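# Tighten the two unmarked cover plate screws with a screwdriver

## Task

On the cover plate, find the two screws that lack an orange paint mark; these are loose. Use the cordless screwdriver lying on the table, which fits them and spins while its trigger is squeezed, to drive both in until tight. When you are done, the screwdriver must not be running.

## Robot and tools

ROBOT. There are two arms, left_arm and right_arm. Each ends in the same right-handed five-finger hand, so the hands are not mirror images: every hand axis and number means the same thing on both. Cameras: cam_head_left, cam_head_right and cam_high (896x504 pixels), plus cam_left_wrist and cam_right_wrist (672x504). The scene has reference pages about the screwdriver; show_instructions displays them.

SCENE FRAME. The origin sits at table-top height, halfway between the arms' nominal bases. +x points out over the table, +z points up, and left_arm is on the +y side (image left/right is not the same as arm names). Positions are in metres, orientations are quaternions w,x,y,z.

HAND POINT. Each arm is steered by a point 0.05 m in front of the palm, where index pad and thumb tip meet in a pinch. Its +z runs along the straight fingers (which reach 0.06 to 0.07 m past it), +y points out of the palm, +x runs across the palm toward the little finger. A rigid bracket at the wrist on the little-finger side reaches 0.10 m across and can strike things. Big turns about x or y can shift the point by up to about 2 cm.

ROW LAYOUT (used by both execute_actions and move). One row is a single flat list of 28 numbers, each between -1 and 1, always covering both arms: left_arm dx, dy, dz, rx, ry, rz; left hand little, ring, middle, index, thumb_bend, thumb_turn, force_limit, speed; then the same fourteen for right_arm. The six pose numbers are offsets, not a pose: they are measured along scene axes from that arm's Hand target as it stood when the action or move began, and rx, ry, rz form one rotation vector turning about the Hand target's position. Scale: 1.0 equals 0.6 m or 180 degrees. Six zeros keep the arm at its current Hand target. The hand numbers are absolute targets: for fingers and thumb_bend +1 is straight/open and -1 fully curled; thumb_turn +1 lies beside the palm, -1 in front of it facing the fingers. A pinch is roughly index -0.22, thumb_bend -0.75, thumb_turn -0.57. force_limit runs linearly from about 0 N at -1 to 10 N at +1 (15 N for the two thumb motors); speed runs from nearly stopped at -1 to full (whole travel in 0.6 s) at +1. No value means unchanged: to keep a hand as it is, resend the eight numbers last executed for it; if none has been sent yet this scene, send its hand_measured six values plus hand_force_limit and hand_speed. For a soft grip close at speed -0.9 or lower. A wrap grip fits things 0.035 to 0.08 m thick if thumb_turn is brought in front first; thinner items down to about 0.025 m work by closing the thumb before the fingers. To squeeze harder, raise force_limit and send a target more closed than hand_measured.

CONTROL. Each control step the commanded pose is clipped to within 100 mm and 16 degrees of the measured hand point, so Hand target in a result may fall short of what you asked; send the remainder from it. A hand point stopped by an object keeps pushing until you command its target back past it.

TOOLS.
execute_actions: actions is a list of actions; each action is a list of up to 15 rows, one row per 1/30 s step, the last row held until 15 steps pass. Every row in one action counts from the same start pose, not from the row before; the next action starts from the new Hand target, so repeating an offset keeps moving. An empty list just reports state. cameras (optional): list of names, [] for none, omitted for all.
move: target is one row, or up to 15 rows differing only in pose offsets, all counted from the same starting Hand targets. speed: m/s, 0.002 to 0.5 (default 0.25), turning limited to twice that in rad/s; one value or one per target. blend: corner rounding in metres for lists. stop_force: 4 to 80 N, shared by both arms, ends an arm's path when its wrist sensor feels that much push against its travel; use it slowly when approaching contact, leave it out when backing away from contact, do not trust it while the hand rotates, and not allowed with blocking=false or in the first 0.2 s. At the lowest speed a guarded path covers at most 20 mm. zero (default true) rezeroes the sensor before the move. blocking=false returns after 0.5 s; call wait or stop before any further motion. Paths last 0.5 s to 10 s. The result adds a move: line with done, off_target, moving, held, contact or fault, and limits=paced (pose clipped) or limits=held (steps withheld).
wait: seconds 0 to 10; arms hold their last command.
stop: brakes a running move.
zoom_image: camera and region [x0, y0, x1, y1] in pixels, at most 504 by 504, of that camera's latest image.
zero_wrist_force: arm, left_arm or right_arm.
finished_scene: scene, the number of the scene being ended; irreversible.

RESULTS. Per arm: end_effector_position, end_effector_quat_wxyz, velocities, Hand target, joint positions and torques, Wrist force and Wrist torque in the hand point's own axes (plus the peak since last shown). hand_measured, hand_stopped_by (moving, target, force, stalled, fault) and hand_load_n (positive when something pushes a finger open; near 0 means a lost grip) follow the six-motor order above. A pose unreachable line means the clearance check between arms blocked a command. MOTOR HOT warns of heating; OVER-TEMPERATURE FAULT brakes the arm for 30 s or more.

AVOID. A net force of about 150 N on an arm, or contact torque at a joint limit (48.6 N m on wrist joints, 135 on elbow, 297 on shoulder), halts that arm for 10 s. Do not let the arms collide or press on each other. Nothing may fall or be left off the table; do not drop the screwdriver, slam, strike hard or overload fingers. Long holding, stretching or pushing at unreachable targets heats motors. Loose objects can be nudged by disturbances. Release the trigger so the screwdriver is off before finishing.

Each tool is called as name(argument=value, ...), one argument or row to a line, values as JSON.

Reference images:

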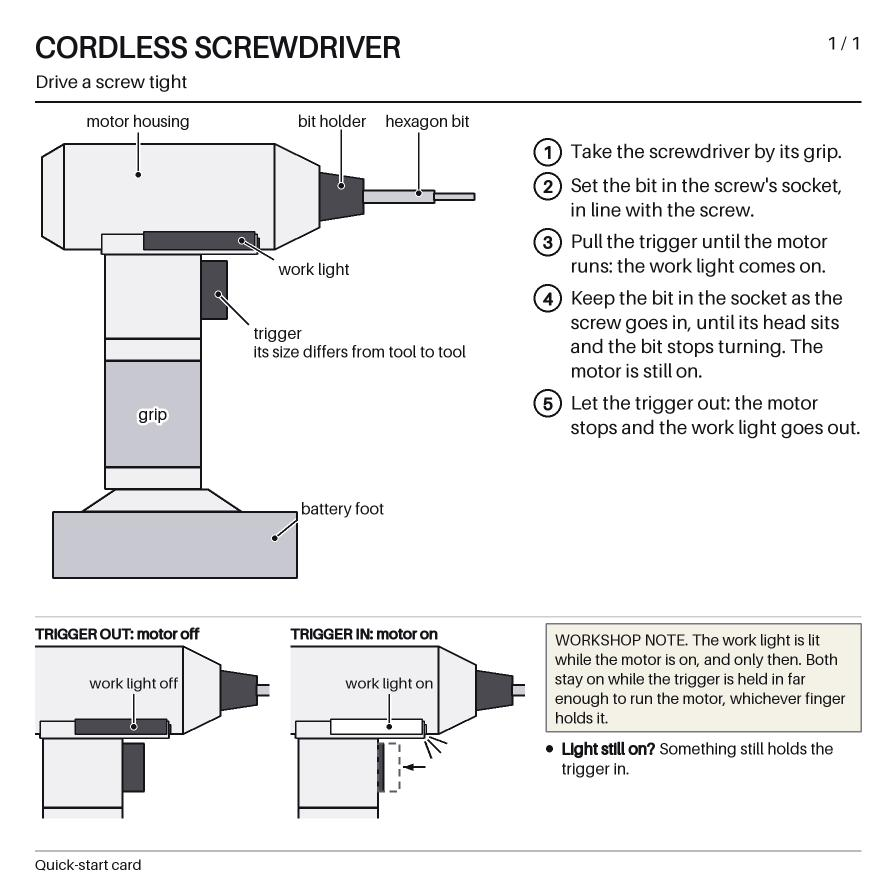

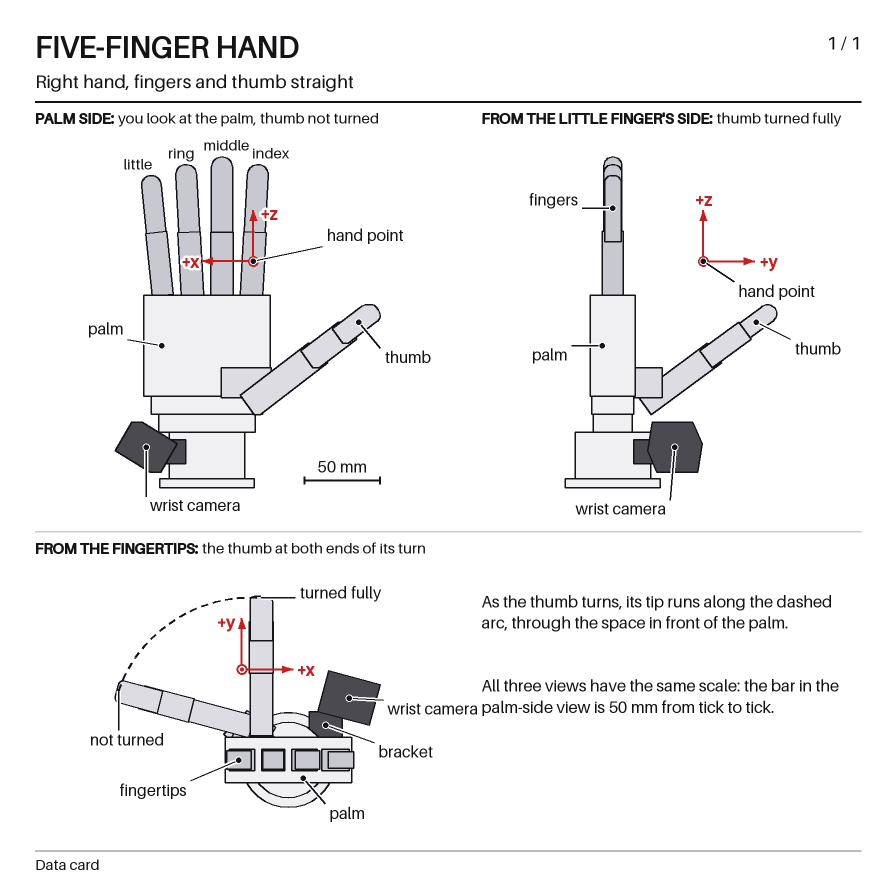

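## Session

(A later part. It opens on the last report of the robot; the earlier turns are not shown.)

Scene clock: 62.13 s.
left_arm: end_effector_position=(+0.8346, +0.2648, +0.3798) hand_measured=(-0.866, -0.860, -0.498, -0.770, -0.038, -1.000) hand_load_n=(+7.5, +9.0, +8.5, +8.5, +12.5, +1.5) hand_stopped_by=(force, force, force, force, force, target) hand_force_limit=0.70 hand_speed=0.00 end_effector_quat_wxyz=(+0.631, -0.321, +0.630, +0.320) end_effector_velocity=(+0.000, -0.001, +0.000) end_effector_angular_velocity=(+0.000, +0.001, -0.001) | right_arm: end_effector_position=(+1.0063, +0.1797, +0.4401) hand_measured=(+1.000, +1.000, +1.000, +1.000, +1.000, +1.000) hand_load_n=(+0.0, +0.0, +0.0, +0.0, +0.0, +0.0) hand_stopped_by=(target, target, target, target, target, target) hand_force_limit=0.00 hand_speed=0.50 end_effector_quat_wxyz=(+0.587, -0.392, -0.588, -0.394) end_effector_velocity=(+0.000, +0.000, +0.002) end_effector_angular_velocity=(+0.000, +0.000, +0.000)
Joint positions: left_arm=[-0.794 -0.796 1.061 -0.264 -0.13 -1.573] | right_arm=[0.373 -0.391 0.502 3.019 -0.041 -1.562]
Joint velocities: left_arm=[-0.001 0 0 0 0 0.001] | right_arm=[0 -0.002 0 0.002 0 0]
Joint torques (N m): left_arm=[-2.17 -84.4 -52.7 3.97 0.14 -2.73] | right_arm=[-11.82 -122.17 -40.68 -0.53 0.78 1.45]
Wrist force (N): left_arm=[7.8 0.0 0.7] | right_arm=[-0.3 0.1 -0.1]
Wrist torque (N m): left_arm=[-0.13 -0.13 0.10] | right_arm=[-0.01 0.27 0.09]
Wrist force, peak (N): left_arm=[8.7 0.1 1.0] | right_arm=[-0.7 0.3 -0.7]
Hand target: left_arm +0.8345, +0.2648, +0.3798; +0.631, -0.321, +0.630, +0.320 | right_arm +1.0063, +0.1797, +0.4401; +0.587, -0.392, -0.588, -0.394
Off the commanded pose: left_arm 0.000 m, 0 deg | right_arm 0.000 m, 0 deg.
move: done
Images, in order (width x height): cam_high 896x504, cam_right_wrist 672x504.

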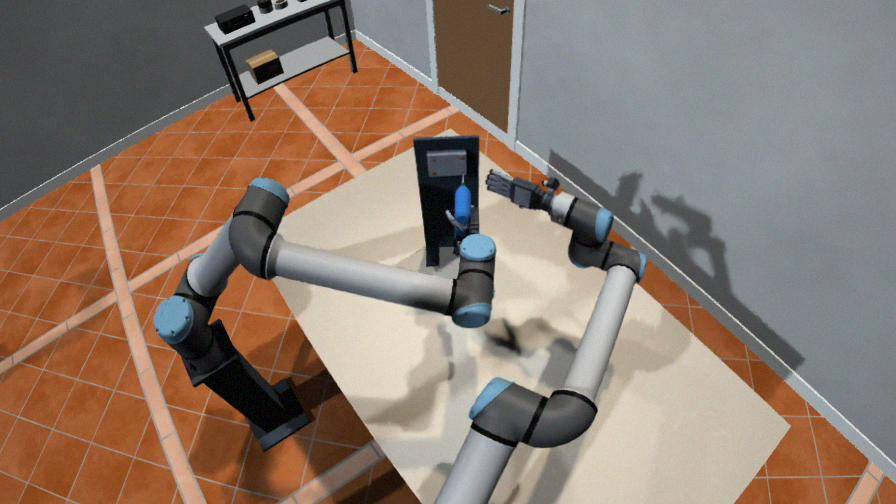

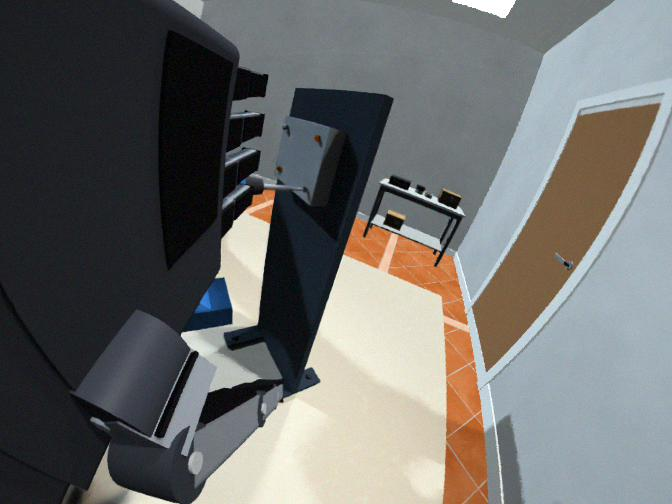

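move(
  target=[0.0044,0.005,0,0,0,0,-0.99,-0.99,-1,-1,-1,-1,0.7,0,0,0,0,0,0,0,1,1,1,1,1,1,0,0.5],
  speed=0.003,
  stop_force=6,
  cameras=["cam_right_wrist","cam_high"],
)

zoom_image(
  camera="cam_right_wrist",
  region=[288, 178, 316, 199],
)

zoom_image(
  camera="cam_high",
  region=[455, 164, 475, 184],
)

Scene clock: 64.27 s.
left_arm: end_effector_position=(+0.8372, +0.2678, +0.3798) hand_measured=(-0.866, -0.860, -0.498, -0.770, -0.038, -1.000) hand_load_n=(+8.0, +9.5, +8.5, +8.5, +12.5, +1.5) hand_stopped_by=(force, force, force, force, force, target) hand_force_limit=0.70 hand_speed=0.00 end_effector_quat_wxyz=(+0.631, -0.321, +0.630, +0.320) end_effector_velocity=(+0.000, +0.001, +0.000) end_effector_angular_velocity=(+0.000, +0.000, +0.001) | right_arm: end_effector_position=(+1.0063, +0.1797, +0.4401) hand_measured=(+1.000, +1.000, +1.000, +1.000, +1.000, +1.000) hand_load_n=(+0.0, +0.0, +0.0, +0.0, +0.0, +0.0) hand_stopped_by=(target, target, target, target, target, target) hand_force_limit=0.00 hand_speed=0.50 end_effector_quat_wxyz=(+0.587, -0.392, -0.588, -0.394) end_effector_velocity=(+0.000, +0.000, +0.000) end_effector_angular_velocity=(+0.000, +0.001, +0.000)
Joint positions: left_arm=[-0.79 -0.795 1.059 -0.263 -0.126 -1.573] | right_arm=[0.373 -0.391 0.502 3.019 -0.041 -1.562]
Joint velocities: left_arm=[0.001 0 0 0 0 0] | right_arm=[0 0 0 0.001 0 0]
Joint torques (N m): left_arm=[-0.56 -82.52 -53.59 3.74 0.23 -3.18] | right_arm=[-12.89 -122.77 -40.03 -0.18 0.74 1.3]
Wrist force (N): left_arm=[8.2 -0.2 0.9] | right_arm=[-0.3 0.0 -0.3]
Wrist torque (N m): left_arm=[-0.16 -0.20 0.12] | right_arm=[-0.01 0.28 0.09]
Wrist force, peak (N): left_arm=[8.5 -0.2 1.3] | right_arm=[-0.4 0.1 -0.8]
Hand target: left_arm +0.8372, +0.2678, +0.3798; +0.631, -0.321, +0.630, +0.320 | right_arm +1.0063, +0.1797, +0.4401; +0.587, -0.392, -0.588, -0.394
Off the commanded pose: left_arm 0.000 m, 0 deg | right_arm 0.000 m, 0 deg.
move: done
Images, in order (width x height): cam_high 896x504, cam_right_wrist 672x504.

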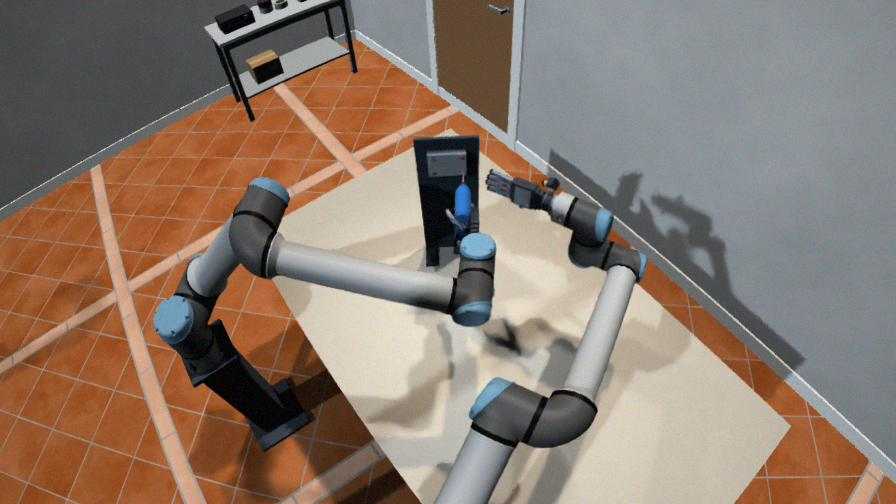

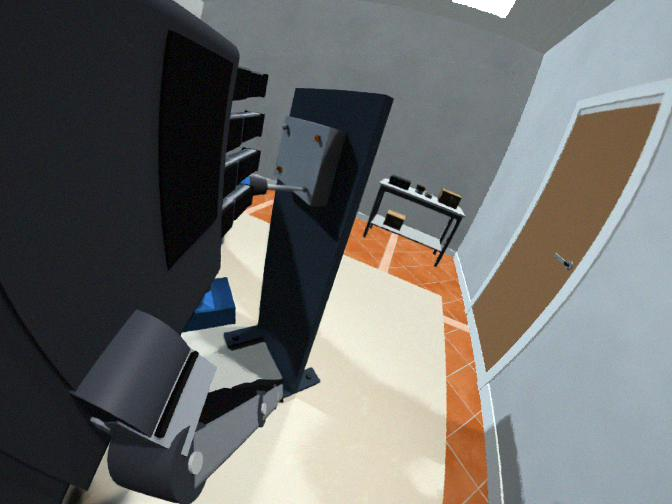

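Scaled by 18.000 from the camera's 672x504 image, which has a finer 960x720 frame.

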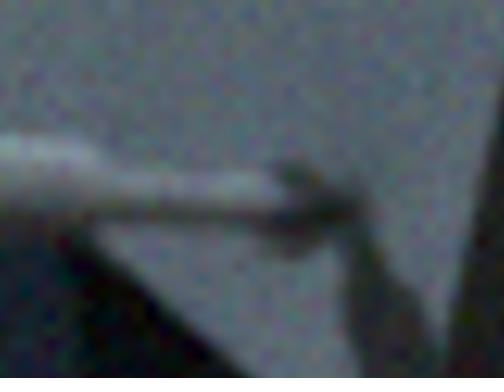

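Scaled by 25.200.

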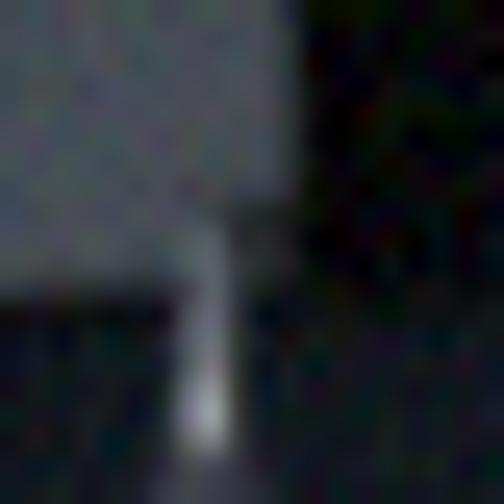

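move(
  target=[0.0033,0.0037,0,0,0,0,-0.99,-0.99,-1,-1,-1,-1,0.7,0,0,0,0,0,0,0,1,1,1,1,1,1,0,0.5],
  speed=0.003,
  stop_force=6,
  cameras=["cam_right_wrist","cam_high"],
)

zoom_image(
  camera="cam_right_wrist",
  region=[288, 178, 316, 199],
)

zoom_image(
  camera="cam_high",
  region=[455, 164, 475, 184],
)

Scene clock: 66.03 s.
left_arm: end_effector_position=(+0.8392, +0.2701, +0.3798) hand_measured=(-0.866, -0.860, -0.498, -0.770, -0.038, -1.000) hand_load_n=(+8.0, +9.0, +8.5, +8.5, +12.5, +1.5) hand_stopped_by=(force, force, force, force, force, target) hand_force_limit=0.70 hand_speed=0.00 end_effector_quat_wxyz=(+0.631, -0.321, +0.630, +0.320) end_effector_velocity=(+0.000, +0.000, +0.000) end_effector_angular_velocity=(+0.000, -0.001, +0.000) | right_arm: end_effector_position=(+1.0063, +0.1797, +0.4401) hand_measured=(+1.000, +1.000, +1.000, +1.000, +1.000, +1.000) hand_load_n=(+0.0, +0.0, +0.0, +0.0, +0.0, +0.0) hand_stopped_by=(target, target, target, target, target, target) hand_force_limit=0.00 hand_speed=0.50 end_effector_quat_wxyz=(+0.587, -0.392, -0.588, -0.394) end_effector_velocity=(+0.000, +0.000, +0.000) end_effector_angular_velocity=(+0.000, +0.001, +0.000)
Joint positions: left_arm=[-0.787 -0.794 1.058 -0.263 -0.123 -1.573] | right_arm=[0.373 -0.391 0.502 3.019 -0.041 -1.562]
Joint velocities: left_arm=[0 0 0 0 0 -0.001] | right_arm=[0 0 0 0.001 0 0]
Joint torques (N m): left_arm=[-0.3 -84.05 -53.07 3.55 0.27 -2.93] | right_arm=[-12.11 -122.75 -39.15 0.09 0.49 1.32]
Wrist force (N): left_arm=[7.9 0.1 0.7] | right_arm=[-0.1 0.2 -0.3]
Wrist torque (N m): left_arm=[-0.11 -0.15 0.11] | right_arm=[0.02 0.25 0.11]
Wrist force, peak (N): left_arm=[8.4 -0.1 0.8] | right_arm=[-0.6 0.3 -0.7]
Hand target: left_arm +0.8392, +0.2700, +0.3798; +0.631, -0.321, +0.630, +0.320 | right_arm +1.0063, +0.1797, +0.4401; +0.587, -0.392, -0.588, -0.394
Off the commanded pose: left_arm 0.000 m, 0 deg | right_arm 0.000 m, 0 deg.
move: done
Images, in order (width x height): cam_high 896x504, cam_right_wrist 672x504.

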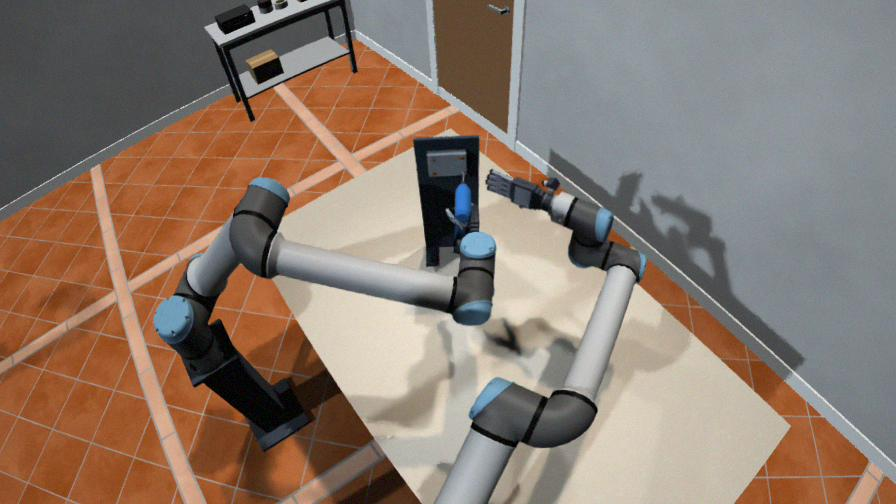

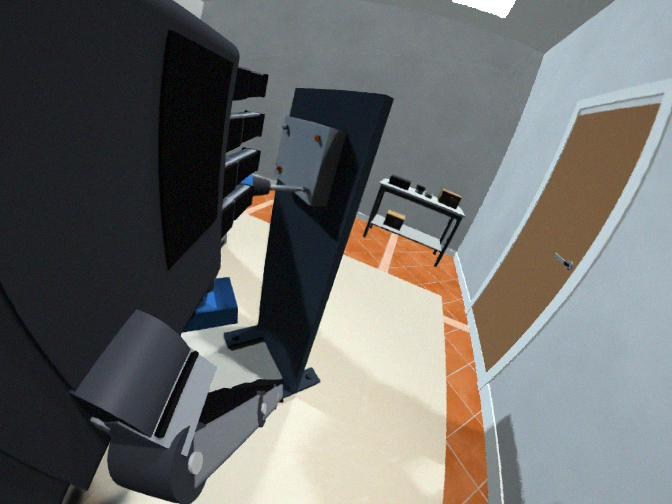

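Scaled by 18.000 from the camera's 672x504 image, which has a finer 960x720 frame.

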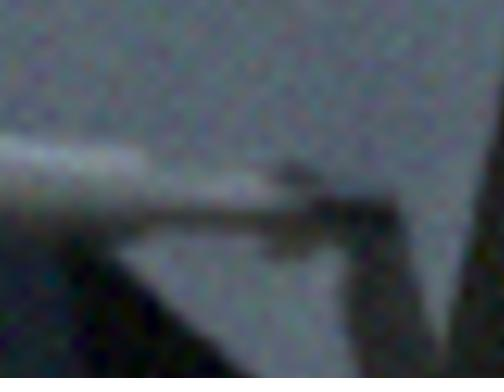

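Scaled by 25.200.

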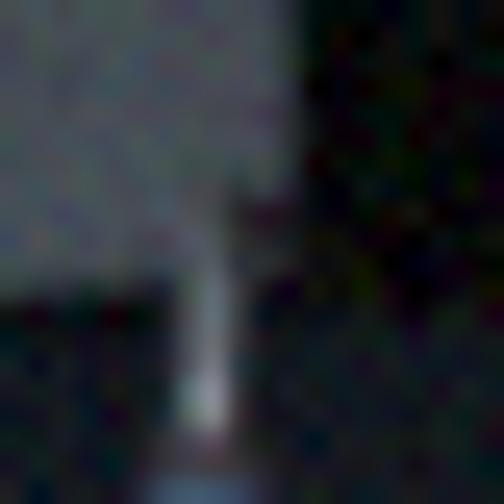

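move(
  target=[-0.020,-0.0224,0,0,0,0,-0.99,-0.99,-1,1,-1,-1,0.7,0.5,0,0,0,0,0,0,1,1,1,1,1,1,0,0.5],
  speed=0.03,
  cameras=["cam_right_wrist","cam_high"],
)

zoom_image(
  camera="cam_right_wrist",
  region=[272, 110, 356, 210],
)

zoom_image(
  camera="cam_high",
  region=[420, 140, 480, 190],
)

Scene clock: 67.43 s.
left_arm: end_effector_position=(+0.8271, +0.2565, +0.3798) hand_measured=(-0.866, -0.860, -0.498, +1.000, -0.038, -1.000) hand_load_n=(+7.0, +8.5, +8.5, +0.0, +12.5, +1.5) hand_stopped_by=(force, force, force, target, force, target) hand_force_limit=0.70 hand_speed=0.50 end_effector_quat_wxyz=(+0.631, -0.321, +0.630, +0.320) end_effector_velocity=(+0.000, -0.001, +0.000) end_effector_angular_velocity=(+0.000, +0.000, -0.002) | right_arm: end_effector_position=(+1.0063, +0.1797, +0.4401) hand_measured=(+1.000, +1.000, +1.000, +1.000, +1.000, +1.000) hand_load_n=(+0.0, +0.0, +0.0, +0.0, +0.0, +0.0) hand_stopped_by=(target, target, target, target, target, target) hand_force_limit=0.00 hand_speed=0.50 end_effector_quat_wxyz=(+0.587, -0.392, -0.588, -0.394) end_effector_velocity=(+0.000, +0.000, +0.000) end_effector_angular_velocity=(-0.001, +0.001, +0.000)
Joint positions: left_arm=[-0.806 -0.799 1.067 -0.267 -0.142 -1.573] | right_arm=[0.373 -0.391 0.502 3.019 -0.041 -1.562]
Joint velocities: left_arm=[-0.001 0 0 0 0.001 0] | right_arm=[0 0 0 0.001 0 0]
Joint torques (N m): left_arm=[12.91 -112.61 -41.41 -2.46 2.09 4.45] | right_arm=[-12.34 -122.22 -38.26 0.16 0.31 1.19]
Wrist force (N): left_arm=[8.1 -0.1 1.1] | right_arm=[-0.3 0.2 -0.9]
Wrist torque (N m): left_arm=[-0.16 -0.19 0.12] | right_arm=[0.05 0.29 0.10]
Wrist force, peak (N): left_arm=[8.6 -0.3 1.0] | right_arm=[-0.3 0.2 -0.9]
Hand target: left_arm +0.8271, +0.2566, +0.3798; +0.631, -0.321, +0.630, +0.320 | right_arm +1.0063, +0.1797, +0.4401; +0.587, -0.392, -0.588, -0.394
Off the commanded pose: left_arm 0.000 m, 0 deg | right_arm 0.000 m, 0 deg.
move: done
Images, in order (width x height): cam_high 896x504, cam_right_wrist 672x504.

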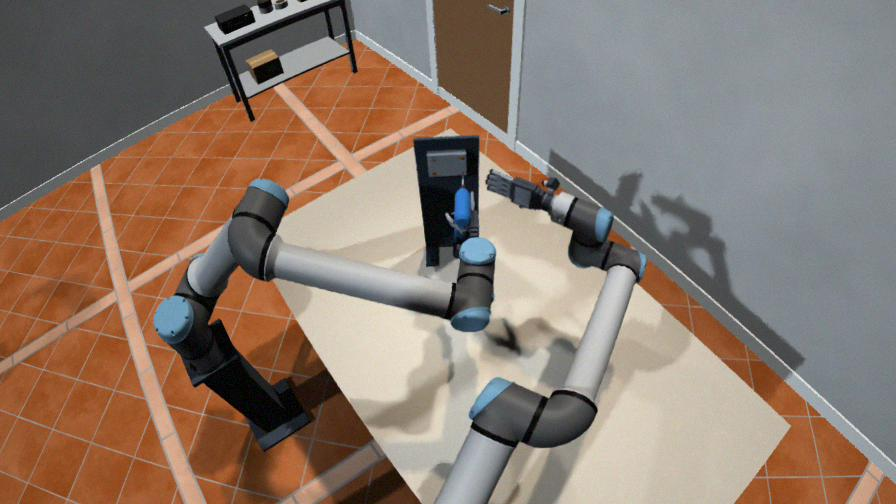

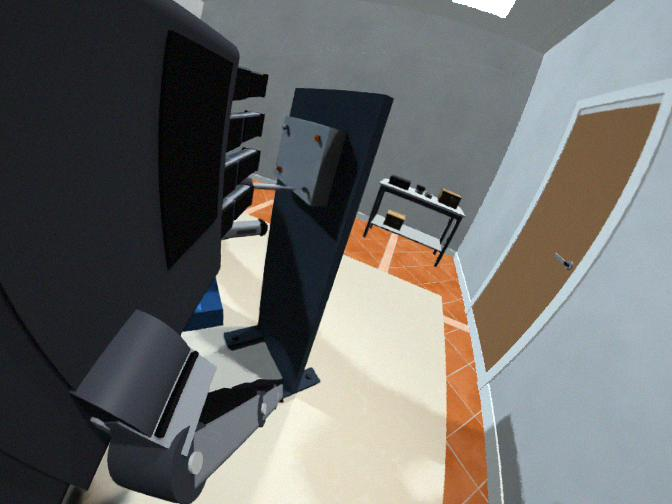

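Scaled by 5.040 from the camera's 672x504 image, which has a finer 960x720 frame.

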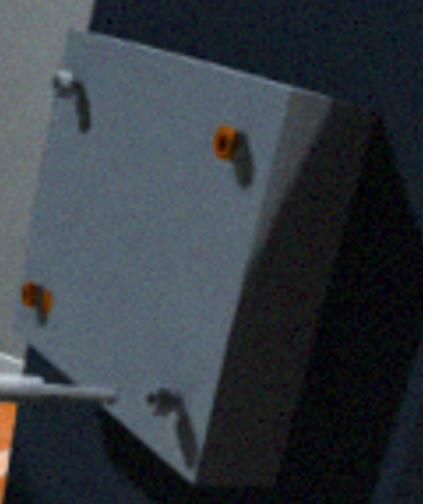

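Scaled by 8.400.

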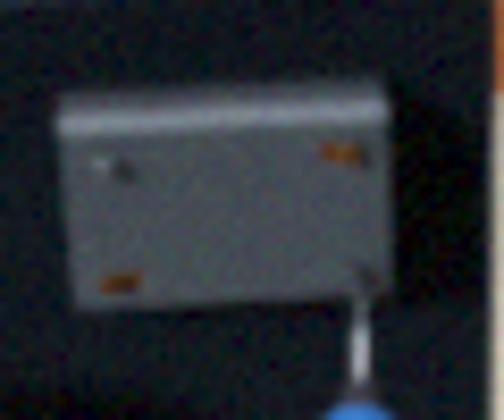

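move(
  target=[-0.0075,0.0067,-0.0012,0,0,0,-0.99,-0.99,-1,1,-1,-1,0.7,0.5,0,0,0,0,0,0,1,1,1,1,1,1,0,0.5],
  speed=0.02,
  cameras=["cam_right_wrist","cam_high"],
)

zoom_image(
  camera="cam_right_wrist",
  region=[288, 178, 316, 199],
)

zoom_image(
  camera="cam_high",
  region=[420, 140, 480, 190],
)

Scene clock: 68.60 s.
left_arm: end_effector_position=(+0.8226, +0.2607, +0.3791) hand_measured=(-0.866, -0.860, -0.498, +1.000, -0.038, -1.000) hand_load_n=(+7.0, +8.5, +8.5, +0.0, +12.5, +1.5) hand_stopped_by=(force, force, force, target, force, target) hand_force_limit=0.70 hand_speed=0.50 end_effector_quat_wxyz=(+0.631, -0.321, +0.630, +0.320) end_effector_velocity=(+0.000, -0.001, +0.001) end_effector_angular_velocity=(+0.001, +0.002, +0.000) | right_arm: end_effector_position=(+1.0063, +0.1797, +0.4401) hand_measured=(+1.000, +1.000, +1.000, +1.000, +1.000, +1.000) hand_load_n=(+0.0, +0.0, +0.0, +0.0, +0.0, +0.0) hand_stopped_by=(target, target, target, target, target, target) hand_force_limit=0.00 hand_speed=0.50 end_effector_quat_wxyz=(+0.587, -0.392, -0.588, -0.394) end_effector_velocity=(+0.000, +0.000, +0.000) end_effector_angular_velocity=(-0.001, +0.001, +0.000)
Joint positions: left_arm=[-0.806 -0.81 1.087 -0.276 -0.142 -1.573] | right_arm=[0.373 -0.391 0.502 3.019 -0.041 -1.562]
Joint velocities: left_arm=[-0.001 0 -0.001 0 -0.001 0.003] | right_arm=[0 0 0 0.001 0 0]
Joint torques (N m): left_arm=[-12.47 -95.87 -52.91 -2.4 -1.83 3.75] | right_arm=[-11.68 -122.53 -38.32 0.48 0.15 1.13]
Wrist force (N): left_arm=[7.9 0.3 0.9] | right_arm=[-0.4 0.1 -0.5]
Wrist torque (N m): left_arm=[-0.08 -0.14 0.11] | right_arm=[0.02 0.30 0.09]
Wrist force, peak (N): left_arm=[8.5 0.0 1.2] | right_arm=[-0.7 0.3 -0.7]
Hand target: left_arm +0.8227, +0.2606, +0.3791; +0.631, -0.321, +0.630, +0.320 | right_arm +1.0063, +0.1797, +0.4401; +0.587, -0.392, -0.588, -0.394
Off the commanded pose: left_arm 0.000 m, 0 deg | right_arm 0.000 m, 0 deg.
move: done
Images, in order (width x height): cam_high 896x504, cam_right_wrist 672x504.

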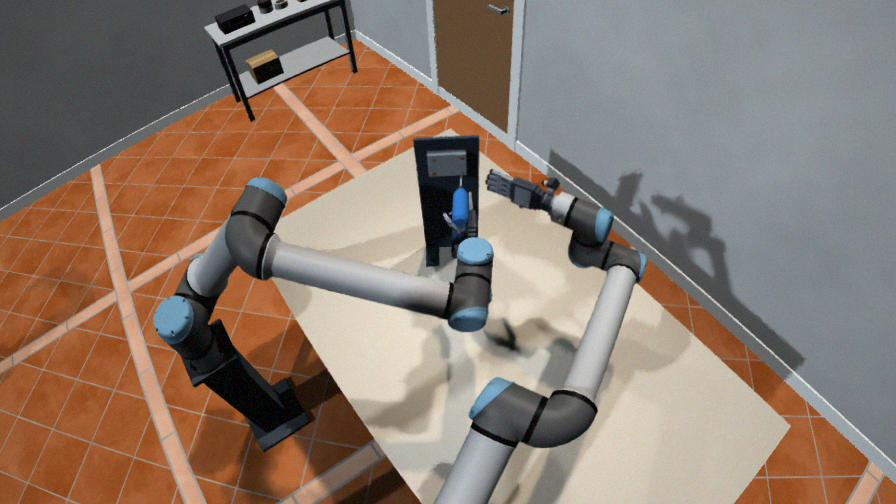

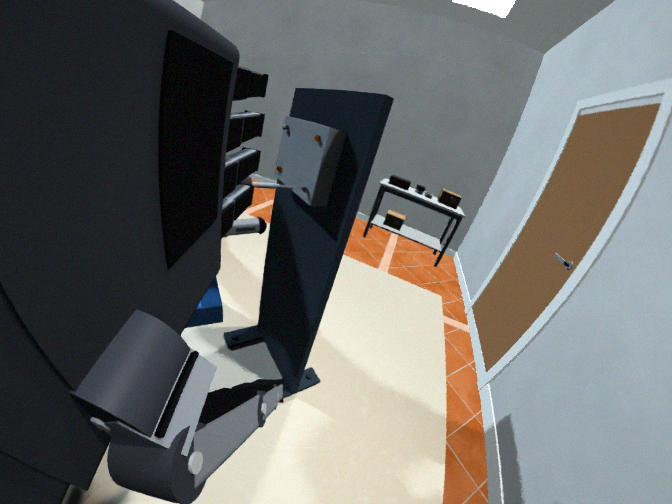

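Scaled by 18.000 from the camera's 672x504 image, which has a finer 960x720 frame.

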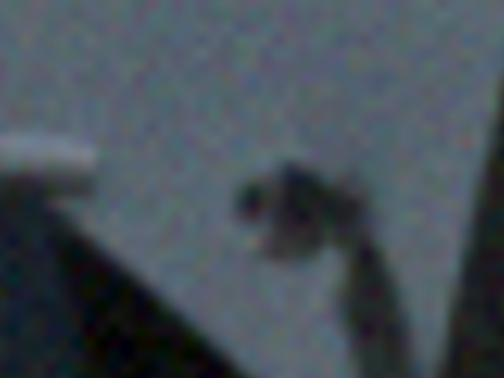

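Scaled by 8.400.

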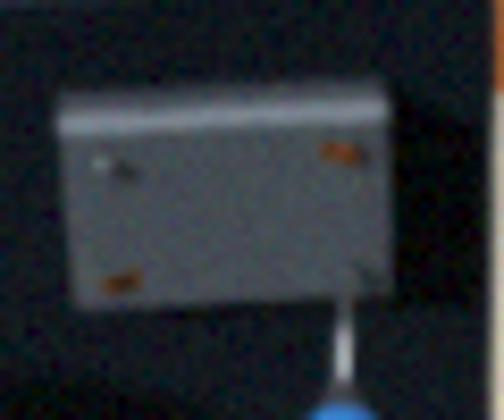

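move(
  target=[0,0,0,0,0,0,-0.99,-0.99,-1,-1,-1,-1,0.7,0,0,0,0,0,0,0,1,1,1,1,1,1,0,0.5],
)

zoom_image(
  camera="cam_right_wrist",
  region=[288, 178, 316, 199],
)

zoom_image(
  camera="cam_high",
  region=[420, 140, 480, 190],
)

Scene clock: 70.47 s.
left_arm: end_effector_position=(+0.8227, +0.2606, +0.3791) hand_measured=(-0.866, -0.860, -0.498, -0.770, -0.038, -1.000) hand_load_n=(+7.5, +9.0, +8.5, +8.5, +12.5, +1.5) hand_stopped_by=(force, force, force, force, force, target) hand_force_limit=0.70 hand_speed=0.00 end_effector_quat_wxyz=(+0.631, -0.321, +0.630, +0.320) end_effector_velocity=(+0.000, +0.001, +0.000) end_effector_angular_velocity=(-0.001, -0.002, +0.001) | right_arm: end_effector_position=(+1.0063, +0.1797, +0.4401) hand_measured=(+1.000, +1.000, +1.000, +1.000, +1.000, +1.000) hand_load_n=(+0.0, +0.0, +0.0, +0.0, +0.0, +0.0) hand_stopped_by=(target, target, target, target, target, target) hand_force_limit=0.00 hand_speed=0.50 end_effector_quat_wxyz=(+0.587, -0.392, -0.588, -0.394) end_effector_velocity=(+0.000, +0.000, +0.001) end_effector_angular_velocity=(+0.000, -0.001, +0.000)
Joint positions: left_arm=[-0.806 -0.81 1.086 -0.276 -0.142 -1.573] | right_arm=[0.373 -0.391 0.502 3.019 -0.041 -1.562]
Joint velocities: left_arm=[0.001 0 0 0 0 -0.002] | right_arm=[0 -0.001 0 0.001 0 0]
Joint torques (N m): left_arm=[-8.75 -82.85 -47.36 -0.04 -1.74 3.79] | right_arm=[-12.62 -123.95 -37.31 0.76 0.19 1.09]
Wrist force (N): left_arm=[7.9 -0.1 0.9] | right_arm=[-0.1 0.1 -0.5]
Wrist torque (N m): left_arm=[-0.15 -0.15 0.10] | right_arm=[0.02 0.25 0.11]
Wrist force, peak (N): left_arm=[8.3 -0.4 1.4] | right_arm=[-1.0 0.2 -0.3]
Hand target: left_arm +0.8227, +0.2606, +0.3791; +0.631, -0.321, +0.630, +0.320 | right_arm +1.0063, +0.1797, +0.4401; +0.587, -0.392, -0.588, -0.394
Off the commanded pose: left_arm 0.000 m, 0 deg | right_arm 0.000 m, 0 deg.
move: done

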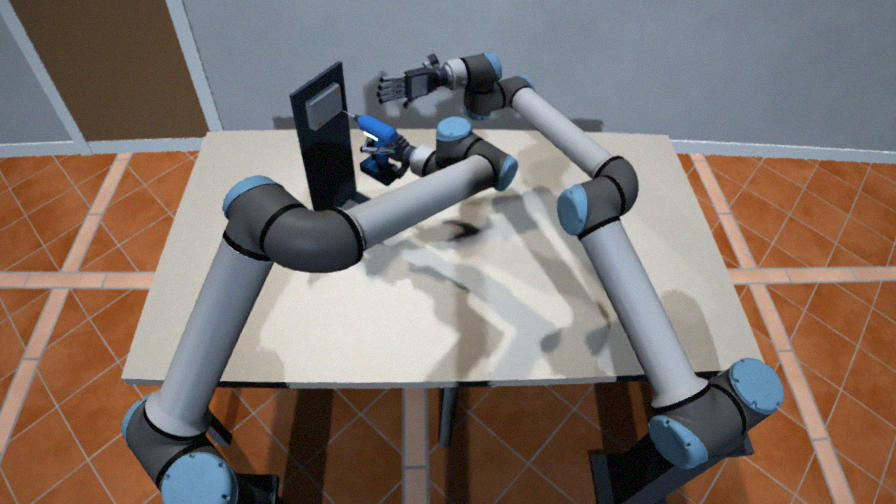

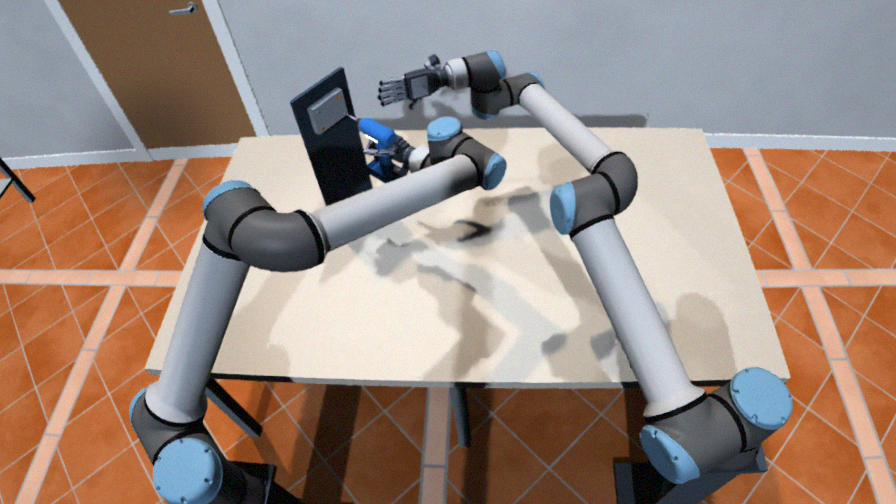

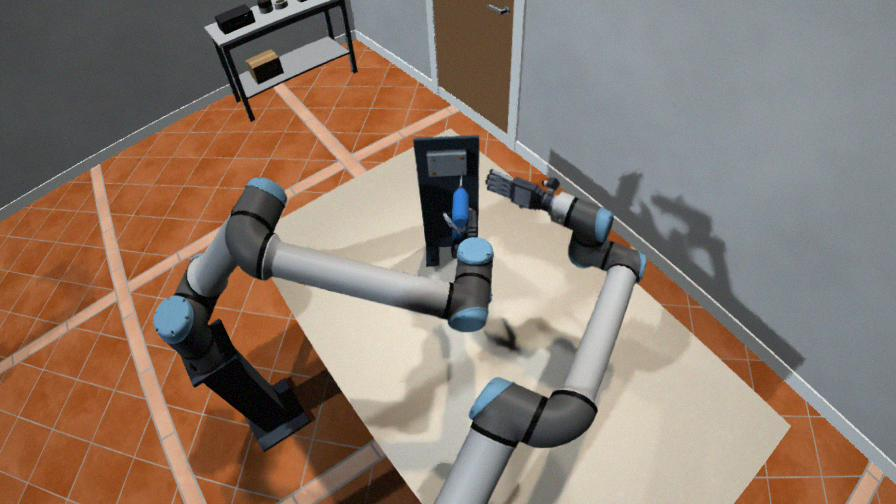

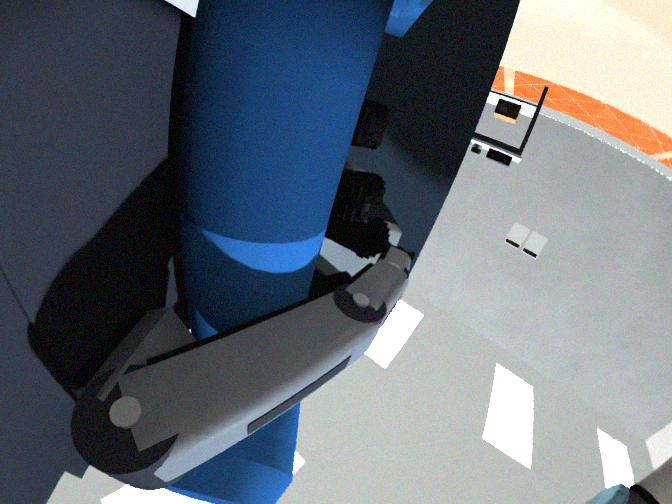

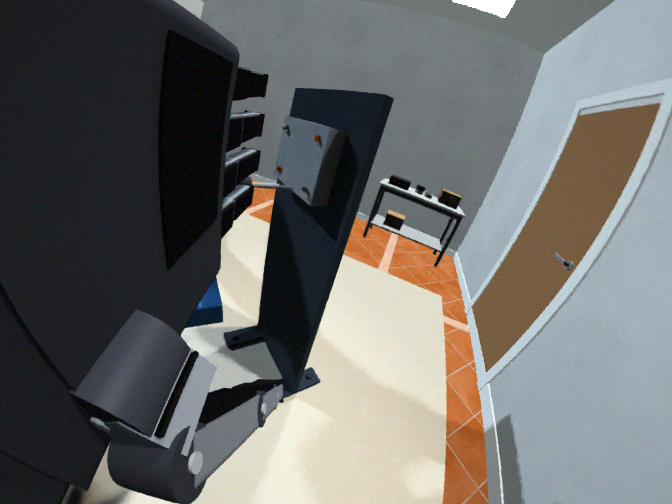

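Scaled by 18.000 from the camera's 672x504 image, which has a finer 960x720 frame.

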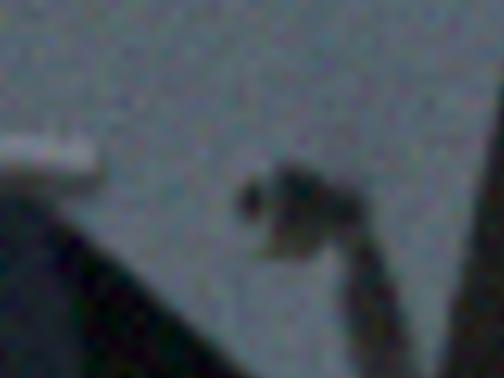

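Scaled by 8.400.

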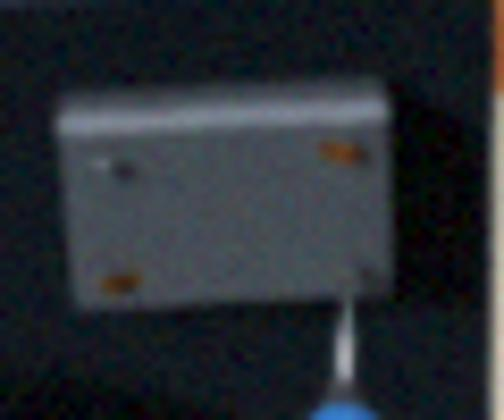

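move(
  target=[0.0055,0.0062,-0.0022,0,0,0,-0.99,-0.99,-1,-1,-1,-1,0.7,0,0,0,0,0,0,0,1,1,1,1,1,1,0,0.5],
  speed=0.01,
  stop_force=6,
)

zoom_image(
  camera="cam_right_wrist",
  region=[288, 178, 316, 199],
)

zoom_image(
  camera="cam_high",
  region=[420, 140, 480, 190],
)

Scene clock: 71.83 s.
left_arm: end_effector_position=(+0.8260, +0.2644, +0.3778) hand_measured=(-0.866, -0.860, -0.498, -0.770, -0.038, -1.000) hand_load_n=(+8.0, +9.5, +8.5, +8.5, +12.5, +1.5) hand_stopped_by=(force, force, force, force, force, target) hand_force_limit=0.70 hand_speed=0.00 end_effector_quat_wxyz=(+0.631, -0.321, +0.630, +0.320) end_effector_velocity=(+0.000, +0.000, +0.000) end_effector_angular_velocity=(+0.000, +0.000, +0.000) | right_arm: end_effector_position=(+1.0063, +0.1797, +0.4401) hand_measured=(+1.000, +1.000, +1.000, +1.000, +1.000, +1.000) hand_load_n=(+0.0, +0.0, +0.0, +0.0, +0.0, +0.0) hand_stopped_by=(target, target, target, target, target, target) hand_force_limit=0.00 hand_speed=0.50 end_effector_quat_wxyz=(+0.587, -0.392, -0.588, -0.394) end_effector_velocity=(+0.000, +0.000, -0.002) end_effector_angular_velocity=(+0.000, +0.001, +0.000)
Joint positions: left_arm=[-0.801 -0.808 1.085 -0.277 -0.137 -1.573] | right_arm=[0.373 -0.391 0.502 3.019 -0.041 -1.562]
Joint velocities: left_arm=[0 0 0 0 0 -0.001] | right_arm=[0 0.001 0 0 0 0]
Joint torques (N m): left_arm=[-11.41 -93.29 -52.95 -1.59 -0.7 -1.23] | right_arm=[-12.34 -122.62 -37.71 1.02 -0.02 0.95]
Wrist force (N): left_arm=[7.9 0.0 1.2] | right_arm=[-0.3 0.0 -0.6]
Wrist torque (N m): left_arm=[-0.15 -0.16 0.10] | right_arm=[0.00 0.29 0.09]
Wrist force, peak (N): left_arm=[8.3 0.0 0.9] | right_arm=[-0.8 0.5 -0.3]
Hand target: left_arm +0.8260, +0.2643, +0.3778; +0.631, -0.321, +0.630, +0.320 | right_arm +1.0063, +0.1797, +0.4401; +0.587, -0.392, -0.588, -0.394
Off the commanded pose: left_arm 0.000 m, 0 deg | right_arm 0.000 m, 0 deg.
move: done

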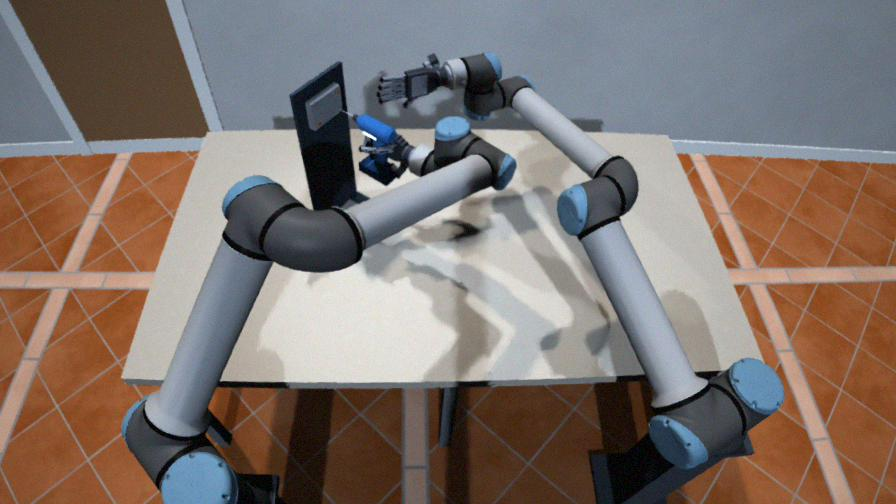

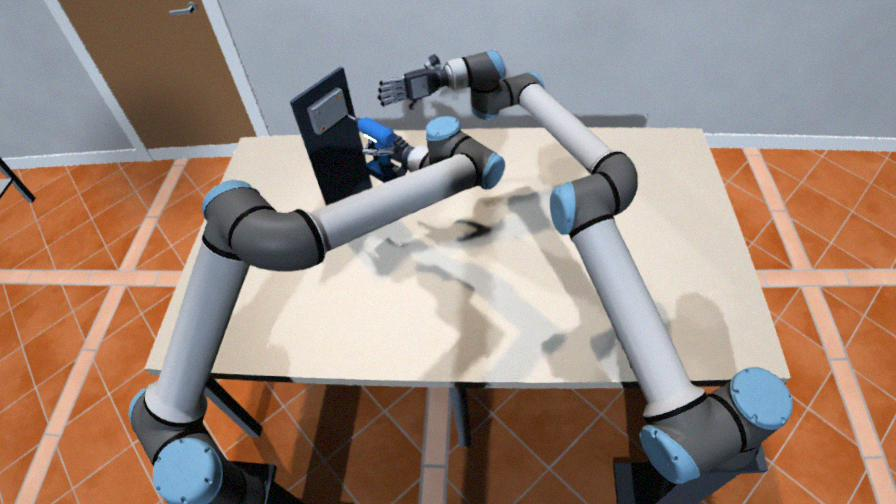

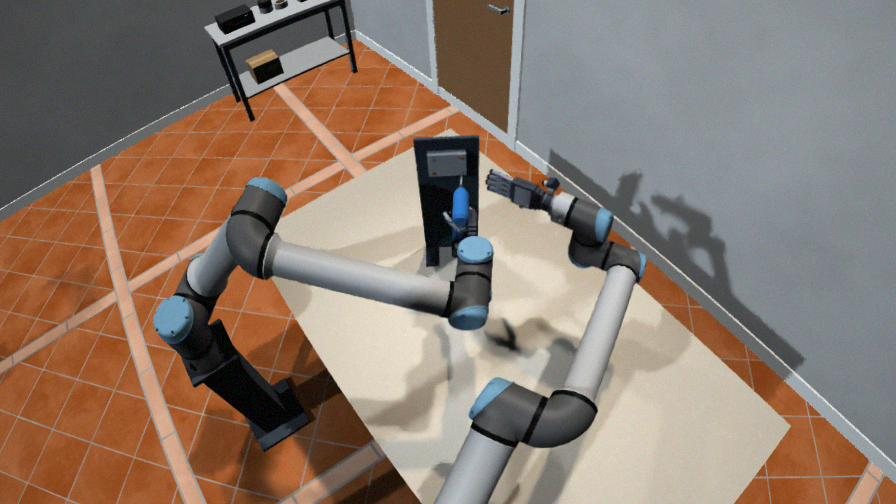

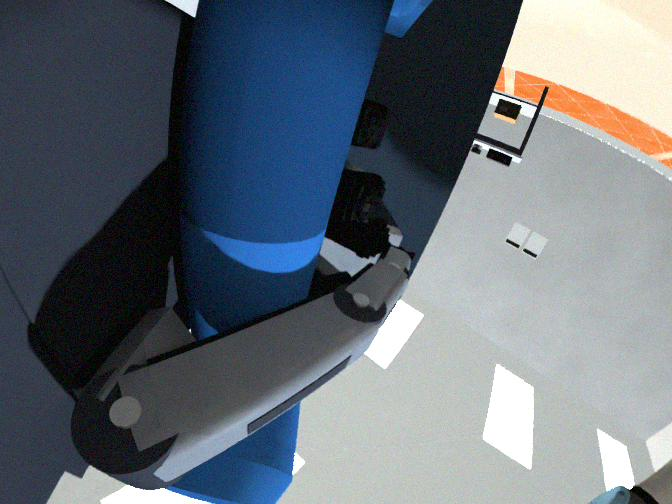

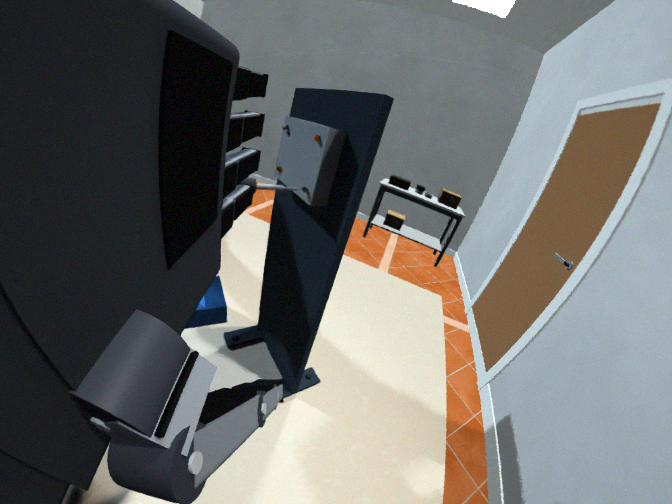

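Scaled by 18.000 from the camera's 672x504 image, which has a finer 960x720 frame.

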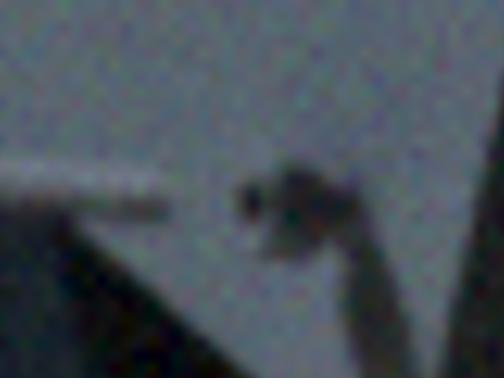

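Scaled by 8.400.

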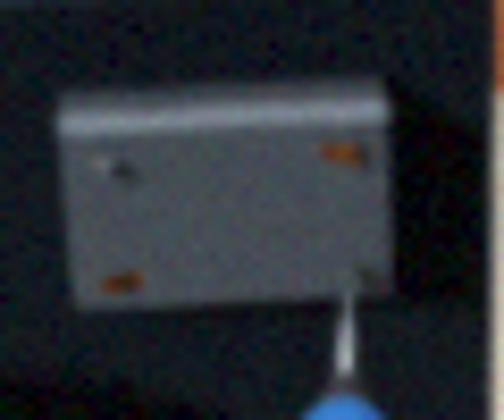

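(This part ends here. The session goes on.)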